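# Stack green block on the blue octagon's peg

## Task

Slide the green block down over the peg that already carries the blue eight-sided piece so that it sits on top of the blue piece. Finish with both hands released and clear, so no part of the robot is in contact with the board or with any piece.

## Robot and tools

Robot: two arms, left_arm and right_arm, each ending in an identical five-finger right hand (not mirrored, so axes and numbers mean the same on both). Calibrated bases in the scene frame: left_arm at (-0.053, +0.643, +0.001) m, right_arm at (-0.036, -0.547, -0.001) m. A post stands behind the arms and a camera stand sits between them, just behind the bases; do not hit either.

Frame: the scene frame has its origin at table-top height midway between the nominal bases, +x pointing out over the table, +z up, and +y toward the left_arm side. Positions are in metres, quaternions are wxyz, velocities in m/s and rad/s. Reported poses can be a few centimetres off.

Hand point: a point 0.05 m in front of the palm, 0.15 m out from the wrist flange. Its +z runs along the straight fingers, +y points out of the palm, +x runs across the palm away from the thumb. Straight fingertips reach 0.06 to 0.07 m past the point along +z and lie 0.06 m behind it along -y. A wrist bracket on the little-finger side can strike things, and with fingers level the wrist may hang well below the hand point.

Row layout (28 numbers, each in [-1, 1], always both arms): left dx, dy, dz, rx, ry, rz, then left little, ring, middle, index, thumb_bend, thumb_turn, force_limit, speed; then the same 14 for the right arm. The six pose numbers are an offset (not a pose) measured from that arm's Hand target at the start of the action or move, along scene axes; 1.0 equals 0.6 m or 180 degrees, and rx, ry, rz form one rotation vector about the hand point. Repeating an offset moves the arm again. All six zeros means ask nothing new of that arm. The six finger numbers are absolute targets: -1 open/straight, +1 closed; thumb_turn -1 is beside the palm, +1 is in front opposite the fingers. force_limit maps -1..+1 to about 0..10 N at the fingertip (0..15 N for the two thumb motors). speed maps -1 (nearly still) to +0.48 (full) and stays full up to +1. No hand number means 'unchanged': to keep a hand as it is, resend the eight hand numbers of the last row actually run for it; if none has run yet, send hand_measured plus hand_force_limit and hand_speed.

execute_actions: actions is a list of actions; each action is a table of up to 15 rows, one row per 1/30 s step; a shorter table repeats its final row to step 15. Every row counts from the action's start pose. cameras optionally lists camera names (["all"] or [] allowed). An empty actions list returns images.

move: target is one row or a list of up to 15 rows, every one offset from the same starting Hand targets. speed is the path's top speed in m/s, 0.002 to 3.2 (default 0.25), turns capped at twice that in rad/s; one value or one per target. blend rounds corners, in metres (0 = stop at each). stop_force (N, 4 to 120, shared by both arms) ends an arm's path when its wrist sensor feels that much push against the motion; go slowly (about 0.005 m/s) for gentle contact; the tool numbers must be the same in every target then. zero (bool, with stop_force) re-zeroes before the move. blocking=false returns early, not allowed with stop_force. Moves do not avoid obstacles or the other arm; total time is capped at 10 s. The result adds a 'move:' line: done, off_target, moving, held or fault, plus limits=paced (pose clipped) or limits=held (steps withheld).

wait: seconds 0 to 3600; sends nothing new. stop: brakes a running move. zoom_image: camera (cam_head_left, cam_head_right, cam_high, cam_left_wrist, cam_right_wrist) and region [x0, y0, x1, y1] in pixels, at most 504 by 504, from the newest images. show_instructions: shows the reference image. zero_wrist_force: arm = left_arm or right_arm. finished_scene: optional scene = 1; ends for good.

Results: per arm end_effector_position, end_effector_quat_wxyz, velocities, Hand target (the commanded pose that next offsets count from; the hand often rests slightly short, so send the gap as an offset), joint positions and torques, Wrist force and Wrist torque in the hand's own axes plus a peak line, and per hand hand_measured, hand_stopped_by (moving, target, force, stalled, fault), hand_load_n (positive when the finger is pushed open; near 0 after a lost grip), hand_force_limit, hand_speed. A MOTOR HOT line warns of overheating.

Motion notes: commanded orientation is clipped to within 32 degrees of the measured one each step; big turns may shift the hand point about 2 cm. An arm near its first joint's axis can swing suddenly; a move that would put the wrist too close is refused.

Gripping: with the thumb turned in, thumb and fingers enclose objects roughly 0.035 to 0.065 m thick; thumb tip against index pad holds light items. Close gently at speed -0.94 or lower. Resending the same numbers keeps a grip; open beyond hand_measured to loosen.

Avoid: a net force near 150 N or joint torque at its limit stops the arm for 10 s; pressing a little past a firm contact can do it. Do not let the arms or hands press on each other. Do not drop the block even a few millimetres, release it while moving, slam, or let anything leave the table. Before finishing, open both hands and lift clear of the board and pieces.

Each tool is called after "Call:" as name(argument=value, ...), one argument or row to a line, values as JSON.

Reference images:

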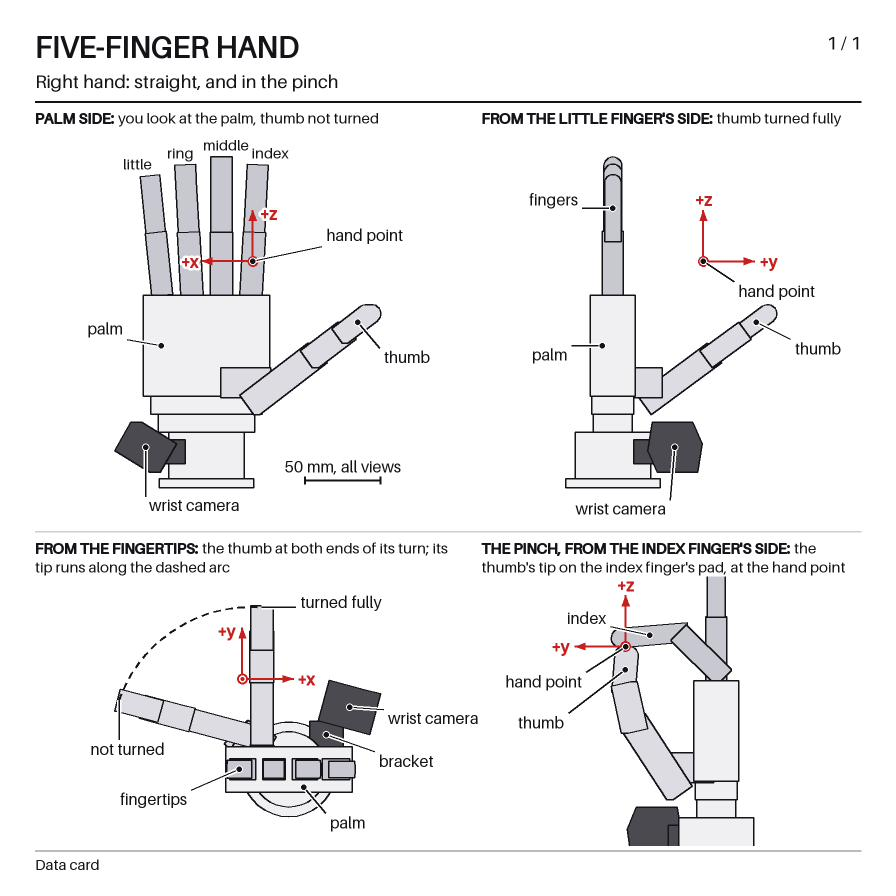

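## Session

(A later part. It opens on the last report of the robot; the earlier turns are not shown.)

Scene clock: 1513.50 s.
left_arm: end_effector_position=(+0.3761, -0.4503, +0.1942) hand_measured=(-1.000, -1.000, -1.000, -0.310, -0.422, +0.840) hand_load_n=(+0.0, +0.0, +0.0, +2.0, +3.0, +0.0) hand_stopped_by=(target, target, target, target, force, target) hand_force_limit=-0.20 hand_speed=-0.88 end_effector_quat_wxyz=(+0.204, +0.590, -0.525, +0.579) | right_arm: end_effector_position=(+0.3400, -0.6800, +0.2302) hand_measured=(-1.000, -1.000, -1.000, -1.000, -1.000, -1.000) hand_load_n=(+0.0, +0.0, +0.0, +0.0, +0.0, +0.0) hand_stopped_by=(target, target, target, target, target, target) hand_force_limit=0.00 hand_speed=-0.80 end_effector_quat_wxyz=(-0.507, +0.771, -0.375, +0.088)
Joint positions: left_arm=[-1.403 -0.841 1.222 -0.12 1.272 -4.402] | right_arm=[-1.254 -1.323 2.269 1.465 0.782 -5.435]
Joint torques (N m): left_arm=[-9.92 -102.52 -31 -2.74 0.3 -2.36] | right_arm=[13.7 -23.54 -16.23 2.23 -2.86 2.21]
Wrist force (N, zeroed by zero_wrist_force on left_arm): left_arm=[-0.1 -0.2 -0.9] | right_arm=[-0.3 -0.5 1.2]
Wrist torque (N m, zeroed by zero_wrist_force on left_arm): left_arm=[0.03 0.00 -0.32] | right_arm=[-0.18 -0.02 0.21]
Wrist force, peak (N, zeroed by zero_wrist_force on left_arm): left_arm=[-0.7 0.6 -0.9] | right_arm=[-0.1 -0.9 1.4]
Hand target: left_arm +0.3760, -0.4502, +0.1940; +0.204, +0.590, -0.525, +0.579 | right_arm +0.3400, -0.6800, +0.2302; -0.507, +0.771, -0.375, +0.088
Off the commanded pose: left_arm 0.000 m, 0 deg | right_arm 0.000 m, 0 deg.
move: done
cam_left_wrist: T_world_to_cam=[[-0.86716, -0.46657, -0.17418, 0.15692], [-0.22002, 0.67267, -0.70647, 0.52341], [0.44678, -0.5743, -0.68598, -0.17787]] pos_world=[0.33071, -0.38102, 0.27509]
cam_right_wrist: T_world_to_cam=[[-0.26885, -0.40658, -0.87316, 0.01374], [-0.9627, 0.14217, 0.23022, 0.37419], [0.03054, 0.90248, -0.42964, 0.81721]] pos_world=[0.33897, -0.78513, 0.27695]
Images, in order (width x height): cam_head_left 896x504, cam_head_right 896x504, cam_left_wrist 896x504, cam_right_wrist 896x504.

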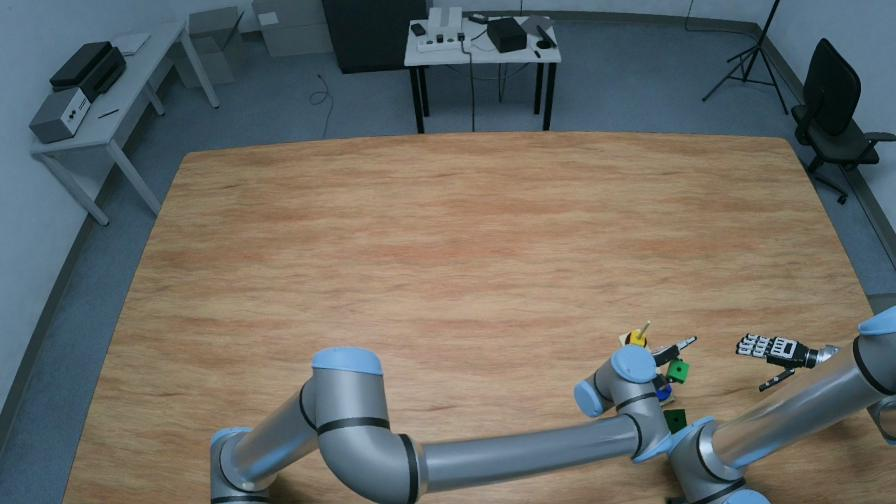

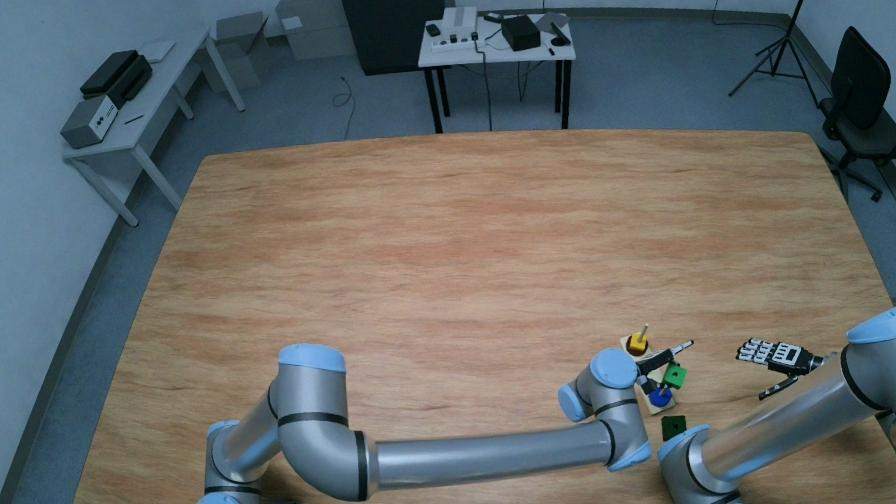

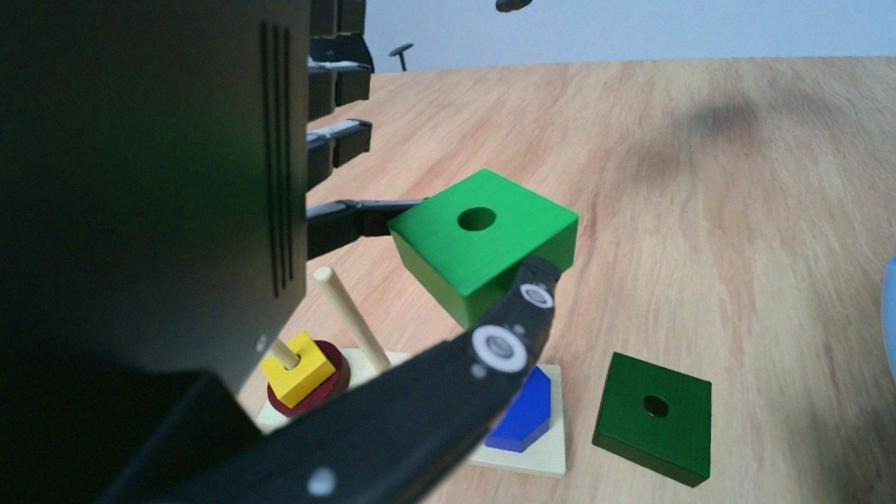

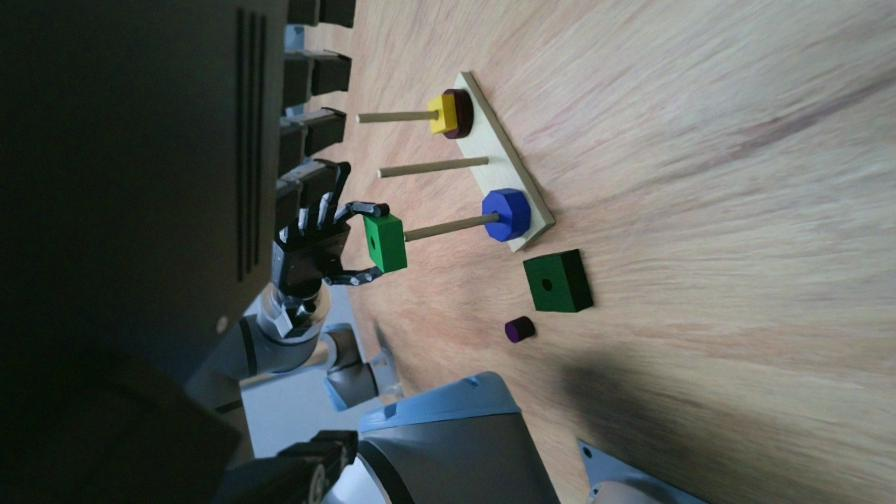

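Call:
move(
  target=[
    [-0.0032,-0.0005,0,0,0,0,-1,-1,-1,-0.31,0.0,0.84,-0.2,-0.88,0,0,0,0,0,0,-1,-1,-1,-1,-1,-1,0,-0.8],
    [-0.0032,-0.0005,-0.0233,0,0,0,-1,-1,-1,-0.31,0.0,0.84,-0.2,-0.88,0,0,0,0,0,0,-1,-1,-1,-1,-1,-1,0,-0.8],
  ],
  speed=0.015,
  cameras=["cam_right_wrist","cam_left_wrist"],
)

Call:
zoom_image(
  camera="cam_right_wrist",
  region=[355, 210, 425, 280],
)

Call:
zoom_image(
  camera="cam_left_wrist",
  region=[380, 160, 600, 340],
)

Scene clock: 1550.80 s.
left_arm: end_effector_position=(+0.3741, -0.4505, +0.1798) hand_measured=(-1.000, -1.000, -1.000, -0.310, -0.422, +0.840) hand_load_n=(+0.0, +0.0, +0.0, +2.0, +2.0, +0.0) hand_stopped_by=(target, target, target, target, force, target) hand_force_limit=-0.20 hand_speed=-0.88 end_effector_quat_wxyz=(+0.204, +0.590, -0.525, +0.579) | right_arm: end_effector_position=(+0.3400, -0.6800, +0.2302) hand_measured=(-1.000, -1.000, -1.000, -1.000, -1.000, -1.000) hand_load_n=(+0.0, +0.0, +0.0, +0.0, +0.0, +0.0) hand_stopped_by=(target, target, target, target, target, target) hand_force_limit=0.00 hand_speed=-0.80 end_effector_quat_wxyz=(-0.507, +0.771, -0.375, +0.088)
Joint positions: left_arm=[-1.405 -0.832 1.234 -0.14 1.271 -4.402] | right_arm=[-1.254 -1.323 2.269 1.465 0.782 -5.435]
Joint torques (N m): left_arm=[10.52 -108.59 -34.71 -0.08 1.21 1.95] | right_arm=[12.36 -21.71 -17.47 2.55 -2.97 1.81]
Wrist force (N, zeroed by zero_wrist_force on left_arm): left_arm=[0.0 -0.2 0.4] | right_arm=[-0.5 -0.5 1.2]
Wrist torque (N m, zeroed by zero_wrist_force on left_arm): left_arm=[0.03 0.04 -0.10] | right_arm=[-0.19 0.01 0.19]
Wrist force, peak (N, zeroed by zero_wrist_force on left_arm): left_arm=[-0.4 -0.1 -1.3] | right_arm=[-0.1 -0.8 1.5]
Hand target: left_arm +0.3741, -0.4505, +0.1800; +0.204, +0.590, -0.525, +0.579 | right_arm +0.3400, -0.6800, +0.2302; -0.507, +0.771, -0.375, +0.088
Off the commanded pose: left_arm 0.000 m, 0 deg | right_arm 0.000 m, 0 deg.
move: done
cam_left_wrist: T_world_to_cam=[[-0.86724, -0.4665, -0.174, 0.15269], [-0.22013, 0.67271, -0.7064, 0.51306], [0.44659, -0.57431, -0.68609, -0.18686]] pos_world=[0.32881, -0.38122, 0.26079]
cam_right_wrist: T_world_to_cam=[[-0.26885, -0.40658, -0.87316, 0.01374], [-0.9627, 0.14217, 0.23022, 0.37419], [0.03054, 0.90248, -0.42964, 0.81721]] pos_world=[0.33897, -0.78513, 0.27695]
Images, in order (width x height): cam_left_wrist 896x504, cam_right_wrist 896x504.

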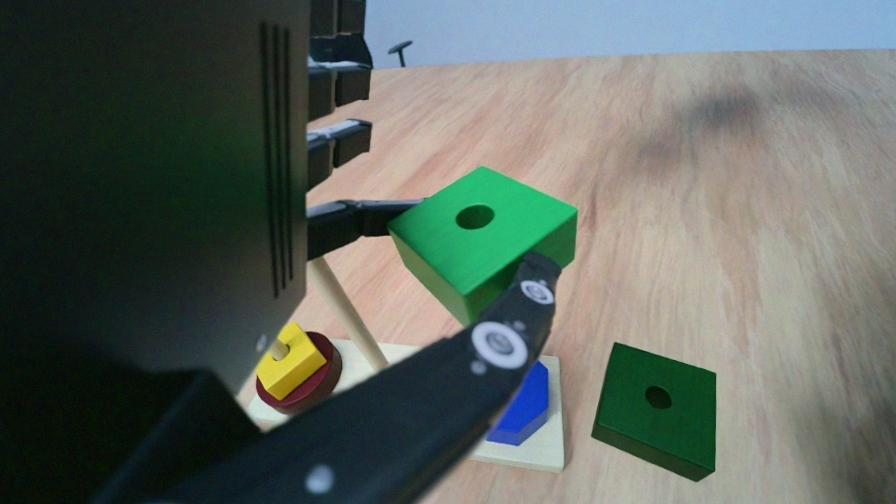

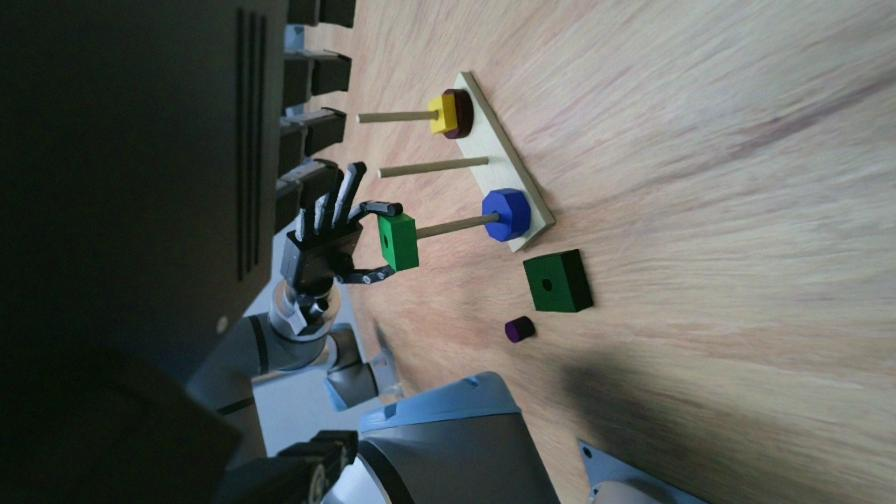

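Scaled by 7.200 from the camera's image (finer frame: 1280x720).

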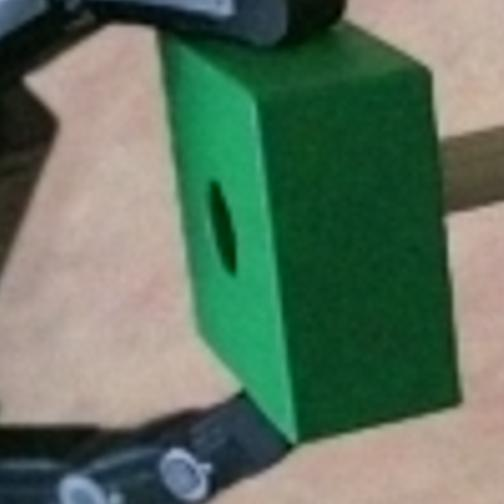

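Scaled by 2.291 from the camera's image (finer frame: 1280x720).

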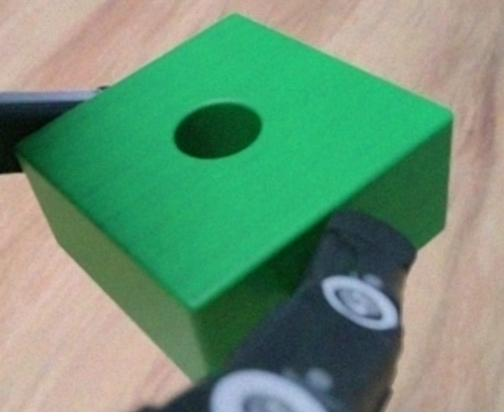

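Call:
move(
  target=[0.0025,0,0,0,0,0,-1,-1,-1,-0.31,0.0,0.84,-0.2,-0.88,0,0,0,0,0,0,-1,-1,-1,-1,-1,-1,0,-0.8],
  speed=0.01,
  cameras=["cam_right_wrist","cam_left_wrist"],
)

Call:
zoom_image(
  camera="cam_right_wrist",
  region=[355, 210, 425, 280],
)

Call:
zoom_image(
  camera="cam_left_wrist",
  region=[380, 160, 600, 340],
)

Scene clock: 1570.20 s.
left_arm: end_effector_position=(+0.3757, -0.4505, +0.1801) hand_measured=(-1.000, -1.000, -1.000, -0.310, -0.422, +0.840) hand_load_n=(+0.0, +0.0, +0.0, +2.0, +2.5, +0.5) hand_stopped_by=(target, target, target, target, force, target) hand_force_limit=-0.20 hand_speed=-0.88 end_effector_quat_wxyz=(+0.204, +0.590, -0.525, +0.579) | right_arm: end_effector_position=(+0.3400, -0.6800, +0.2302) hand_measured=(-1.000, -1.000, -1.000, -1.000, -1.000, -1.000) hand_load_n=(+0.0, +0.0, +0.0, +0.0, +0.0, +0.0) hand_stopped_by=(target, target, target, target, target, target) hand_force_limit=0.00 hand_speed=-0.80 end_effector_quat_wxyz=(-0.507, +0.771, -0.375, +0.088)
Joint positions: left_arm=[-1.403 -0.832 1.232 -0.139 1.272 -4.402] | right_arm=[-1.254 -1.323 2.269 1.465 0.782 -5.435]
Joint torques (N m): left_arm=[-6.99 -94.43 -43.96 -0.01 -0.89 1.38] | right_arm=[13.9 -21.94 -17.34 2.71 -3.06 1.44]
Wrist force (N, zeroed by zero_wrist_force on left_arm): left_arm=[0.0 0.4 -0.1] | right_arm=[-0.1 -0.7 1.2]
Wrist torque (N m, zeroed by zero_wrist_force on left_arm): left_arm=[-0.01 0.03 -0.22] | right_arm=[-0.21 -0.05 0.22]
Wrist force, peak (N, zeroed by zero_wrist_force on left_arm): left_arm=[-0.5 1.1 -0.7] | right_arm=[-0.3 -0.7 1.6]
Hand target: left_arm +0.3756, -0.4505, +0.1800; +0.204, +0.590, -0.525, +0.579 | right_arm +0.3400, -0.6800, +0.2302; -0.507, +0.771, -0.375, +0.088
Off the commanded pose: left_arm 0.000 m, 0 deg | right_arm 0.000 m, 0 deg.
move: done
cam_left_wrist: T_world_to_cam=[[-0.8672, -0.46658, -0.17399, 0.15409], [-0.22012, 0.67259, -0.70652, 0.5136], [0.44667, -0.57439, -0.68597, -0.18746]] pos_world=[0.33041, -0.38122, 0.26109]
cam_right_wrist: T_world_to_cam=[[-0.26885, -0.40658, -0.87316, 0.01374], [-0.9627, 0.14217, 0.23022, 0.37419], [0.03054, 0.90248, -0.42964, 0.81721]] pos_world=[0.33897, -0.78513, 0.27695]
Images, in order (width x height): cam_left_wrist 896x504, cam_right_wrist 896x504.

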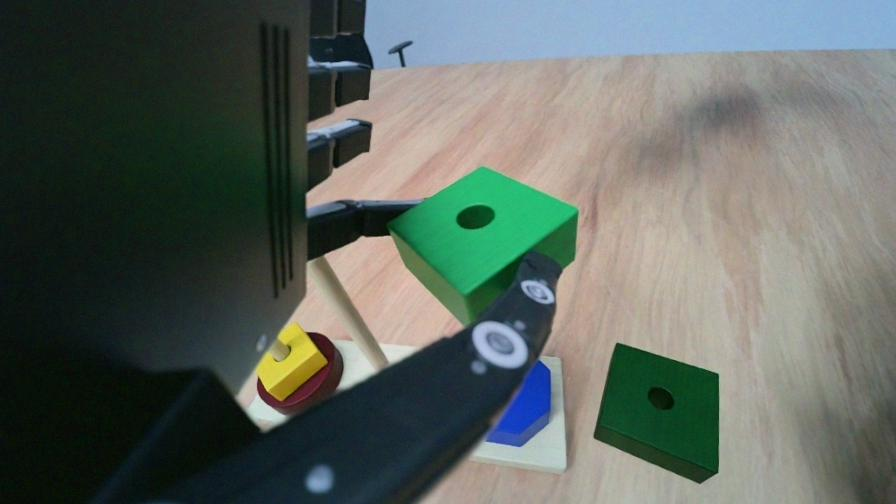

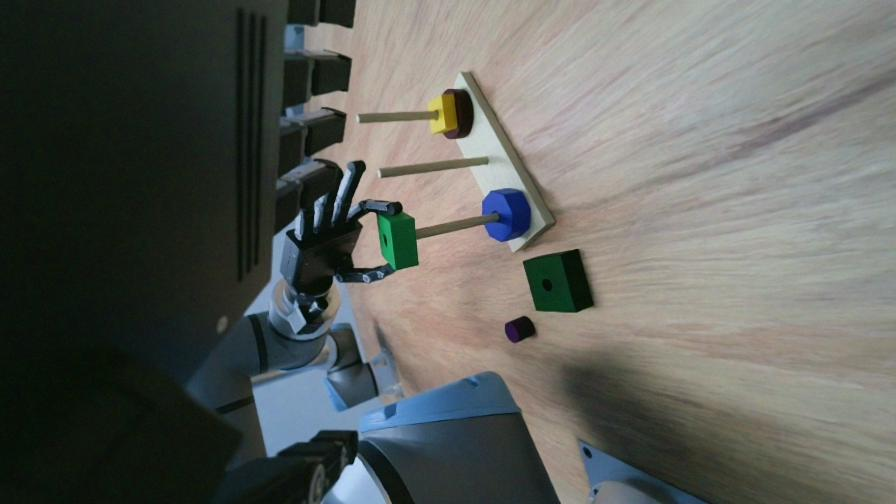

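Scaled by 7.200 from the camera's image (finer frame: 1280x720).

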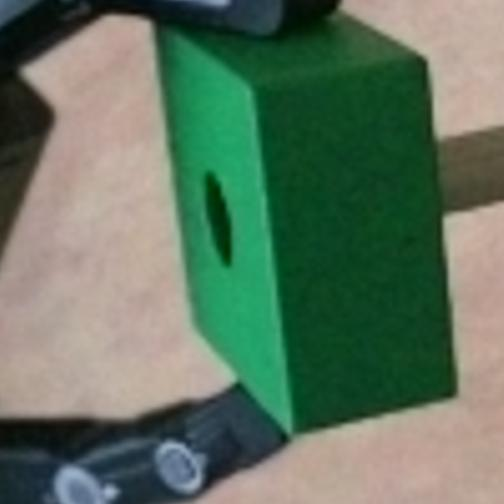

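Scaled by 2.291 from the camera's image (finer frame: 1280x720).

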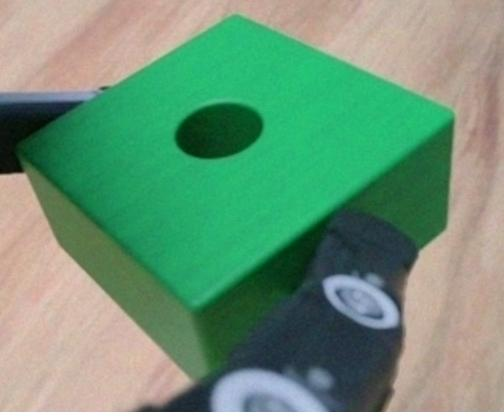

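Call:
move(
  target=[0,0,-0.005,0,0,0,-1,-1,-1,-0.31,0.0,0.84,-0.2,-0.88,0,0,0,0,0,0,-1,-1,-1,-1,-1,-1,0,-0.8],
  speed=0.01,
  cameras=["cam_right_wrist","cam_left_wrist","cam_head_left","cam_head_right"],
)

Call:
zoom_image(
  camera="cam_right_wrist",
  region=[355, 210, 425, 280],
)

Call:
zoom_image(
  camera="cam_left_wrist",
  region=[380, 160, 600, 340],
)

Call:
zoom_image(
  camera="cam_head_left",
  region=[640, 350, 700, 410],
)

Call:
zoom_image(
  camera="cam_head_right",
  region=[640, 350, 700, 410],
)

Scene clock: 1584.70 s.
left_arm: end_effector_position=(+0.3756, -0.4505, +0.1769) hand_measured=(-1.000, -1.000, -1.000, -0.310, -0.422, +0.840) hand_load_n=(+0.0, +0.0, +0.0, +2.0, +2.5, +0.0) hand_stopped_by=(target, target, target, target, force, target) hand_force_limit=-0.20 hand_speed=-0.88 end_effector_quat_wxyz=(+0.204, +0.590, -0.525, +0.579) | right_arm: end_effector_position=(+0.3400, -0.6800, +0.2302) hand_measured=(-1.000, -1.000, -1.000, -1.000, -1.000, -1.000) hand_load_n=(+0.0, +0.0, +0.0, +0.0, +0.0, -0.5) hand_stopped_by=(target, target, target, target, target, target) hand_force_limit=0.00 hand_speed=-0.80 end_effector_quat_wxyz=(-0.507, +0.771, -0.375, +0.088)
Joint positions: left_arm=[-1.403 -0.83 1.234 -0.143 1.272 -4.402] | right_arm=[-1.254 -1.323 2.269 1.465 0.782 -5.435]
Joint torques (N m): left_arm=[-14.85 -104.08 -31.86 -0.48 -0.88 -1.36] | right_arm=[12.95 -21.46 -17.55 2.44 -3.12 1.55]
Wrist force (N, zeroed by zero_wrist_force on left_arm): left_arm=[0.1 0.9 0.0] | right_arm=[-0.2 -0.9 1.0]
Wrist torque (N m, zeroed by zero_wrist_force on left_arm): left_arm=[0.08 0.01 -0.19] | right_arm=[-0.23 -0.01 0.20]
Wrist force, peak (N, zeroed by zero_wrist_force on left_arm): left_arm=[0.3 0.7 -0.9] | right_arm=[-0.5 -0.8 1.4]
Hand target: left_arm +0.3756, -0.4505, +0.1770; +0.204, +0.590, -0.525, +0.579 | right_arm +0.3400, -0.6800, +0.2302; -0.507, +0.771, -0.375, +0.088
Off the commanded pose: left_arm 0.000 m, 0 deg | right_arm 0.000 m, 0 deg.
move: done
cam_left_wrist: T_world_to_cam=[[-0.86723, -0.46652, -0.17399, 0.15346], [-0.22015, 0.6727, -0.7064, 0.51127], [0.44659, -0.57431, -0.68609, -0.18959]] pos_world=[0.33031, -0.38122, 0.25779]
cam_right_wrist: T_world_to_cam=[[-0.26885, -0.40658, -0.87316, 0.01374], [-0.9627, 0.14217, 0.23022, 0.37419], [0.03054, 0.90248, -0.42964, 0.81721]] pos_world=[0.33897, -0.78513, 0.27695]
Images, in order (width x height): cam_head_left 896x504, cam_head_right 896x504, cam_left_wrist 896x504, cam_right_wrist 896x504.

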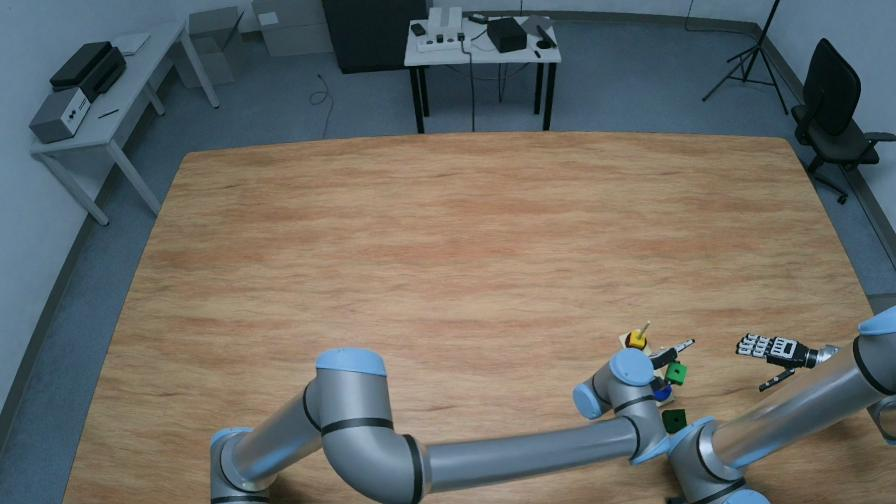

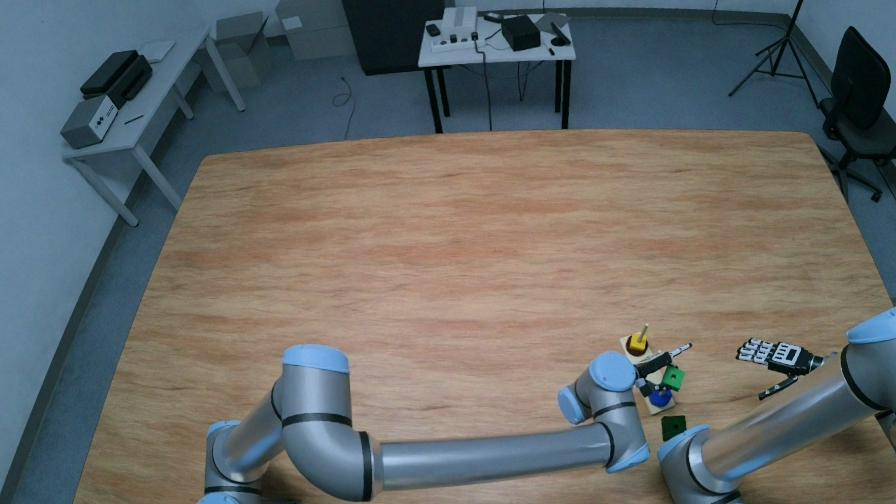

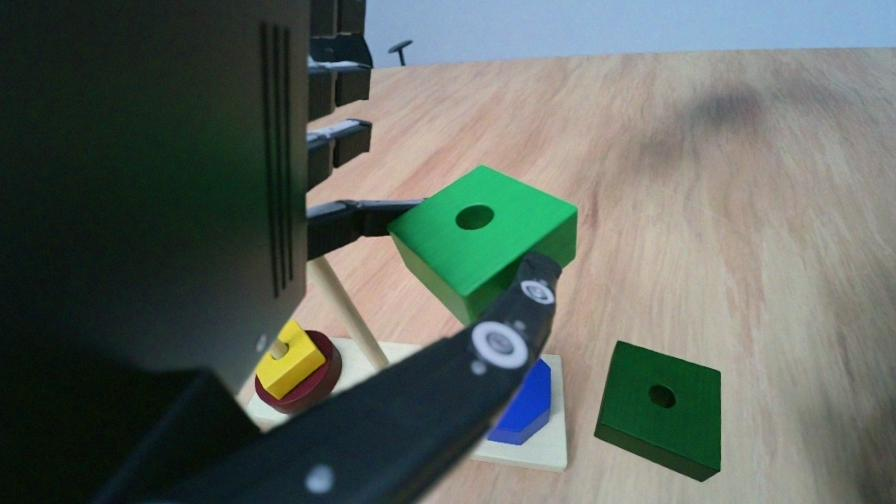

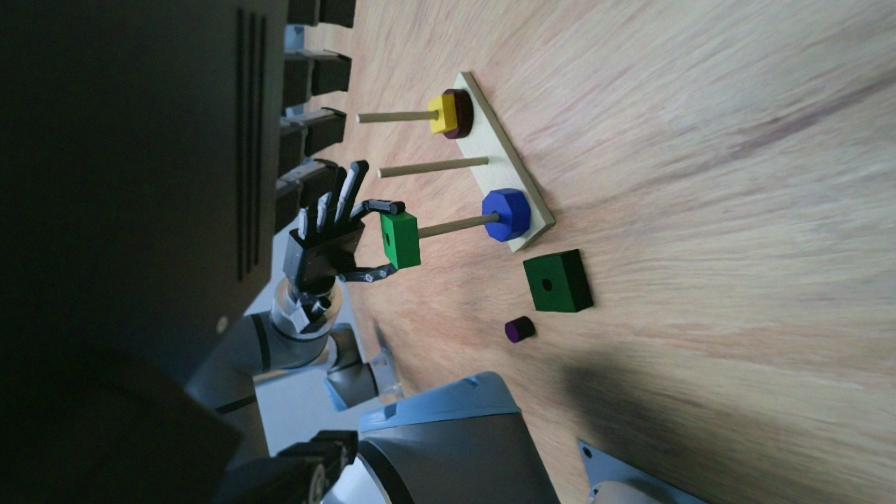

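Scaled by 7.200 from the camera's image (finer frame: 1280x720).

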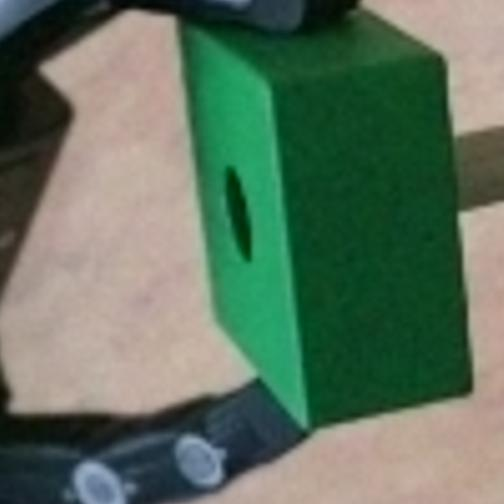

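Scaled by 2.291 from the camera's image (finer frame: 1280x720).

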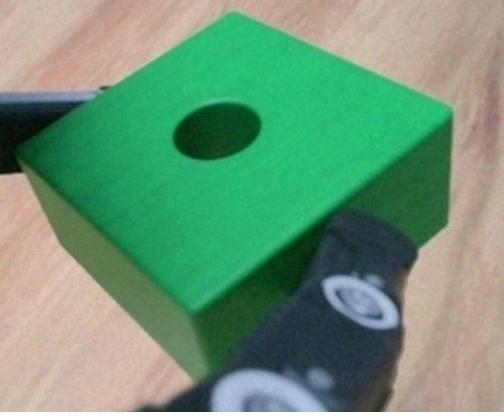

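Scaled by 8.400 from the camera's image (finer frame: 1280x720).

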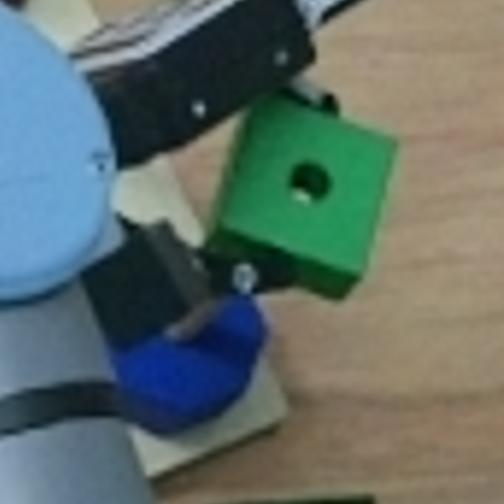

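Scaled by 8.400 from the camera's image (finer frame: 1280x720).

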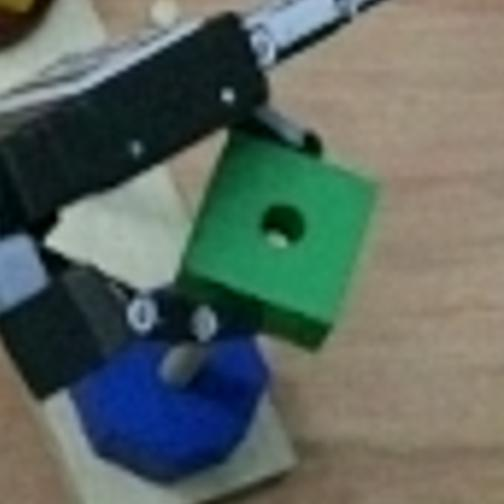

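Call:
move(
  target=[0,0,-0.005,0.0241,-0.0139,0,-1,-1,-1,-0.31,0.0,0.84,-0.2,-0.88,0,0,0,0,0,0,-1,-1,-1,-1,-1,-1,0,-0.8],
  speed=0.02,
  cameras=["cam_right_wrist","cam_left_wrist","cam_head_left","cam_head_right"],
)

Call:
zoom_image(
  camera="cam_right_wrist",
  region=[355, 210, 425, 280],
)

Call:
zoom_image(
  camera="cam_left_wrist",
  region=[380, 160, 600, 340],
)

Call:
zoom_image(
  camera="cam_head_left",
  region=[660, 355, 690, 385],
)

Call:
zoom_image(
  camera="cam_head_right",
  region=[660, 355, 690, 385],
)

Scene clock: 1628.90 s.
left_arm: end_effector_position=(+0.3756, -0.4505, +0.1741) hand_measured=(-1.000, -1.000, -1.000, -0.310, -0.422, +0.840) hand_load_n=(+0.0, +0.0, +0.0, +1.5, +3.0, +0.0) hand_stopped_by=(target, target, target, target, force, target) hand_force_limit=-0.20 hand_speed=-0.88 end_effector_quat_wxyz=(+0.170, +0.584, -0.551, +0.571) | right_arm: end_effector_position=(+0.3400, -0.6800, +0.2302) hand_measured=(-1.000, -1.000, -1.000, -1.000, -1.000, -1.000) hand_load_n=(+0.0, +0.0, +0.0, +0.0, +0.0, +0.0) hand_stopped_by=(target, target, target, target, target, target) hand_force_limit=0.00 hand_speed=-0.80 end_effector_quat_wxyz=(-0.507, +0.771, -0.375, +0.088)
Joint positions: left_arm=[-1.411 -0.816 1.191 -0.065 1.248 -4.346] | right_arm=[-1.254 -1.323 2.269 1.465 0.782 -5.435]
Joint torques (N m): left_arm=[-9.53 -106.79 -39.89 -2.33 0.1 -1.87] | right_arm=[13.81 -21.62 -17.4 2.28 -2.71 1.61]
Wrist force (N, zeroed by zero_wrist_force on left_arm): left_arm=[0.2 1.0 0.0] | right_arm=[-0.3 -0.6 1.1]
Wrist torque (N m, zeroed by zero_wrist_force on left_arm): left_arm=[0.06 0.07 -0.34] | right_arm=[-0.20 -0.01 0.19]
Wrist force, peak (N, zeroed by zero_wrist_force on left_arm): left_arm=[0.7 0.9 0.1] | right_arm=[-0.4 -0.8 1.6]
Hand target: left_arm +0.3756, -0.4505, +0.1740; +0.170, +0.584, -0.551, +0.571 | right_arm +0.3400, -0.6800, +0.2302; -0.507, +0.771, -0.375, +0.088
Off the commanded pose: left_arm 0.000 m, 0 deg | right_arm 0.000 m, 0 deg.
move: done
cam_left_wrist: T_world_to_cam=[[-0.858, -0.45055, -0.24665, 0.16927], [-0.19009, 0.72462, -0.66241, 0.5137], [0.47718, -0.52146, -0.70737, -0.17549]] pos_world=[0.32662, -0.38748, 0.25789]
cam_right_wrist: T_world_to_cam=[[-0.26885, -0.40658, -0.87316, 0.01374], [-0.9627, 0.14217, 0.23022, 0.37419], [0.03054, 0.90248, -0.42964, 0.81721]] pos_world=[0.33897, -0.78513, 0.27695]
Images, in order (width x height): cam_head_left 896x504, cam_head_right 896x504, cam_left_wrist 896x504, cam_right_wrist 896x504.

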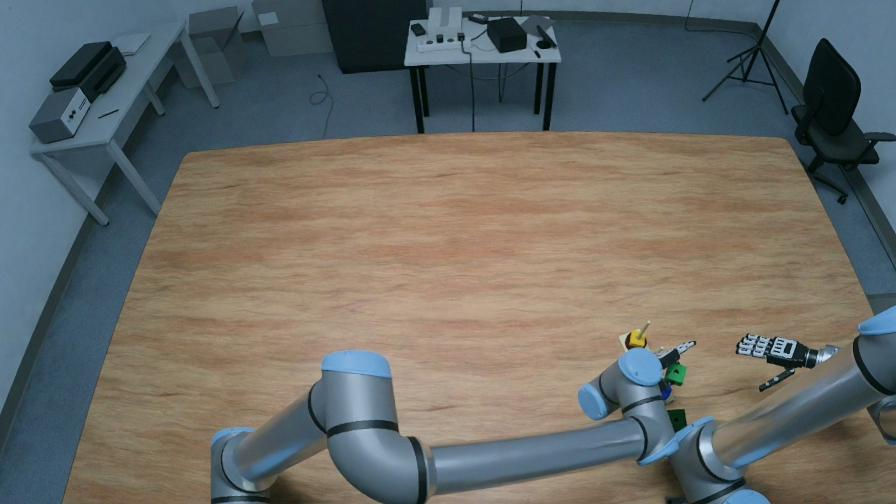

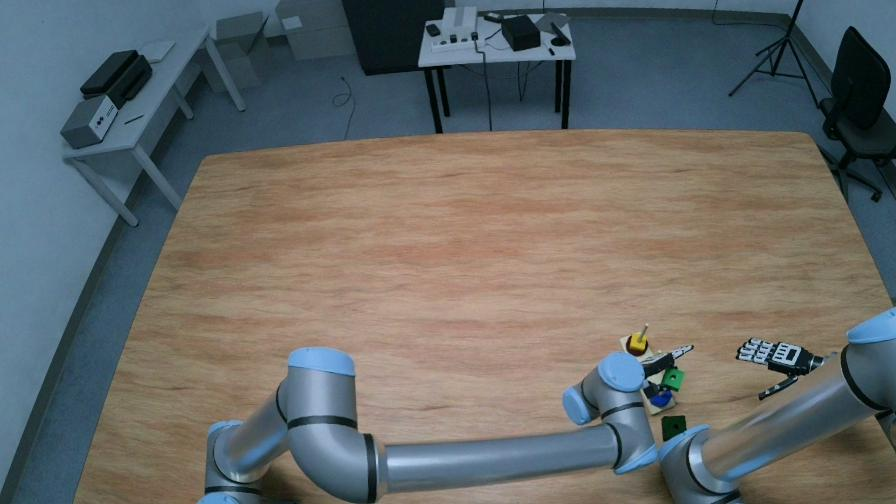

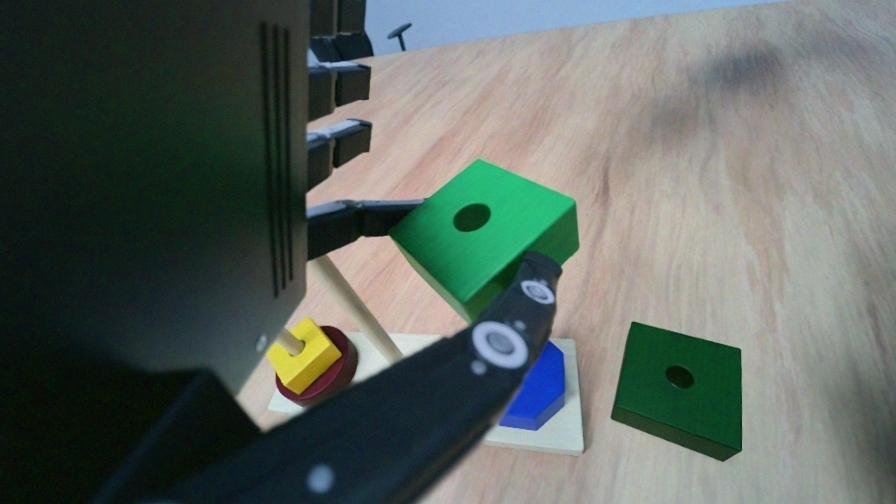

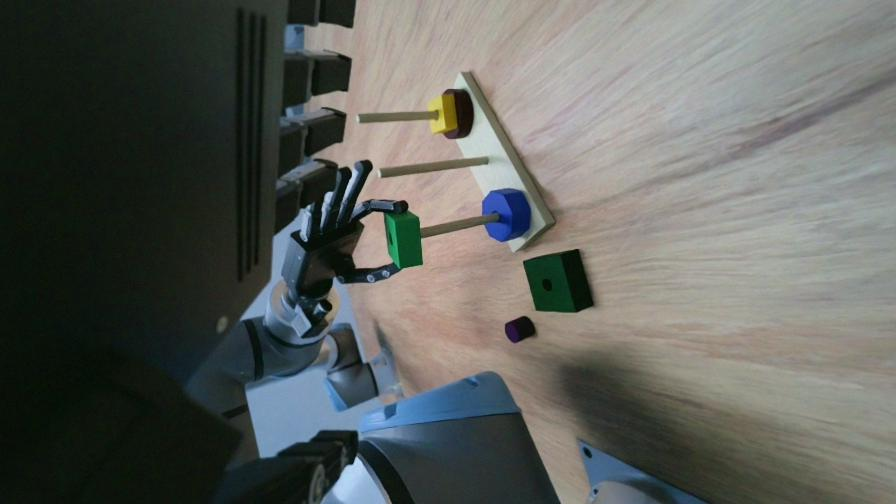

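Scaled by 7.200 from the camera's image (finer frame: 1280x720).

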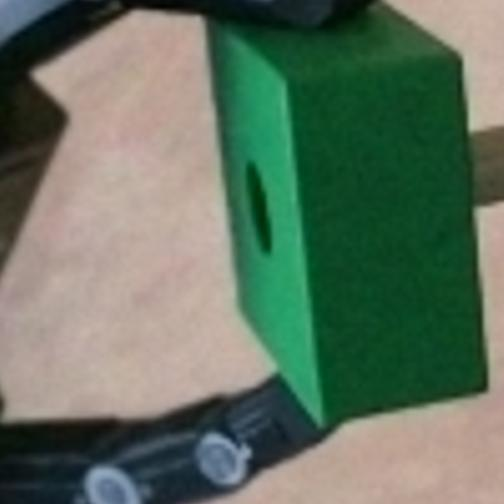

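Scaled by 2.291 from the camera's image (finer frame: 1280x720).

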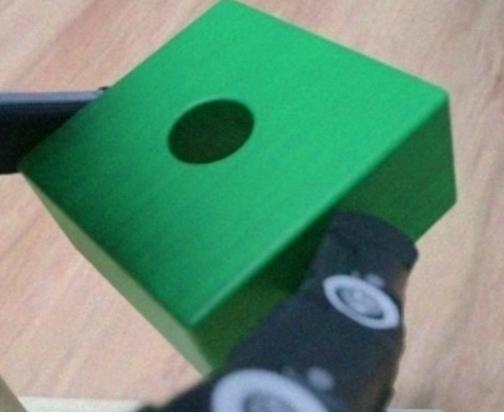

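Scaled by 16.800 from the camera's image (finer frame: 1280x720).

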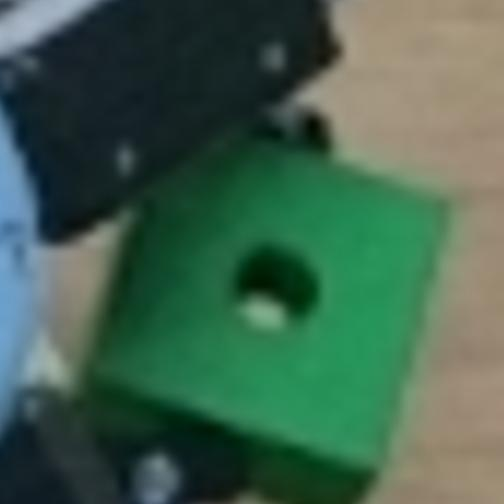

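Scaled by 16.800 from the camera's image (finer frame: 1280x720).

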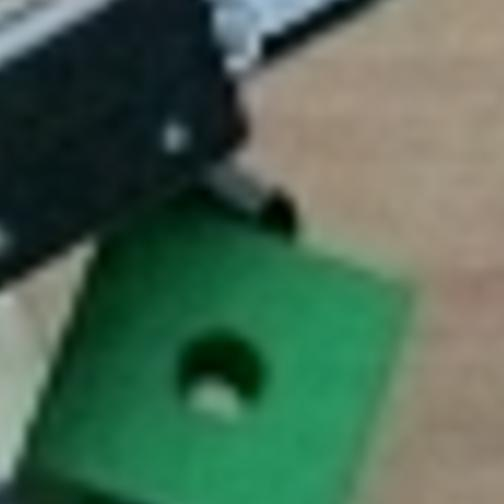

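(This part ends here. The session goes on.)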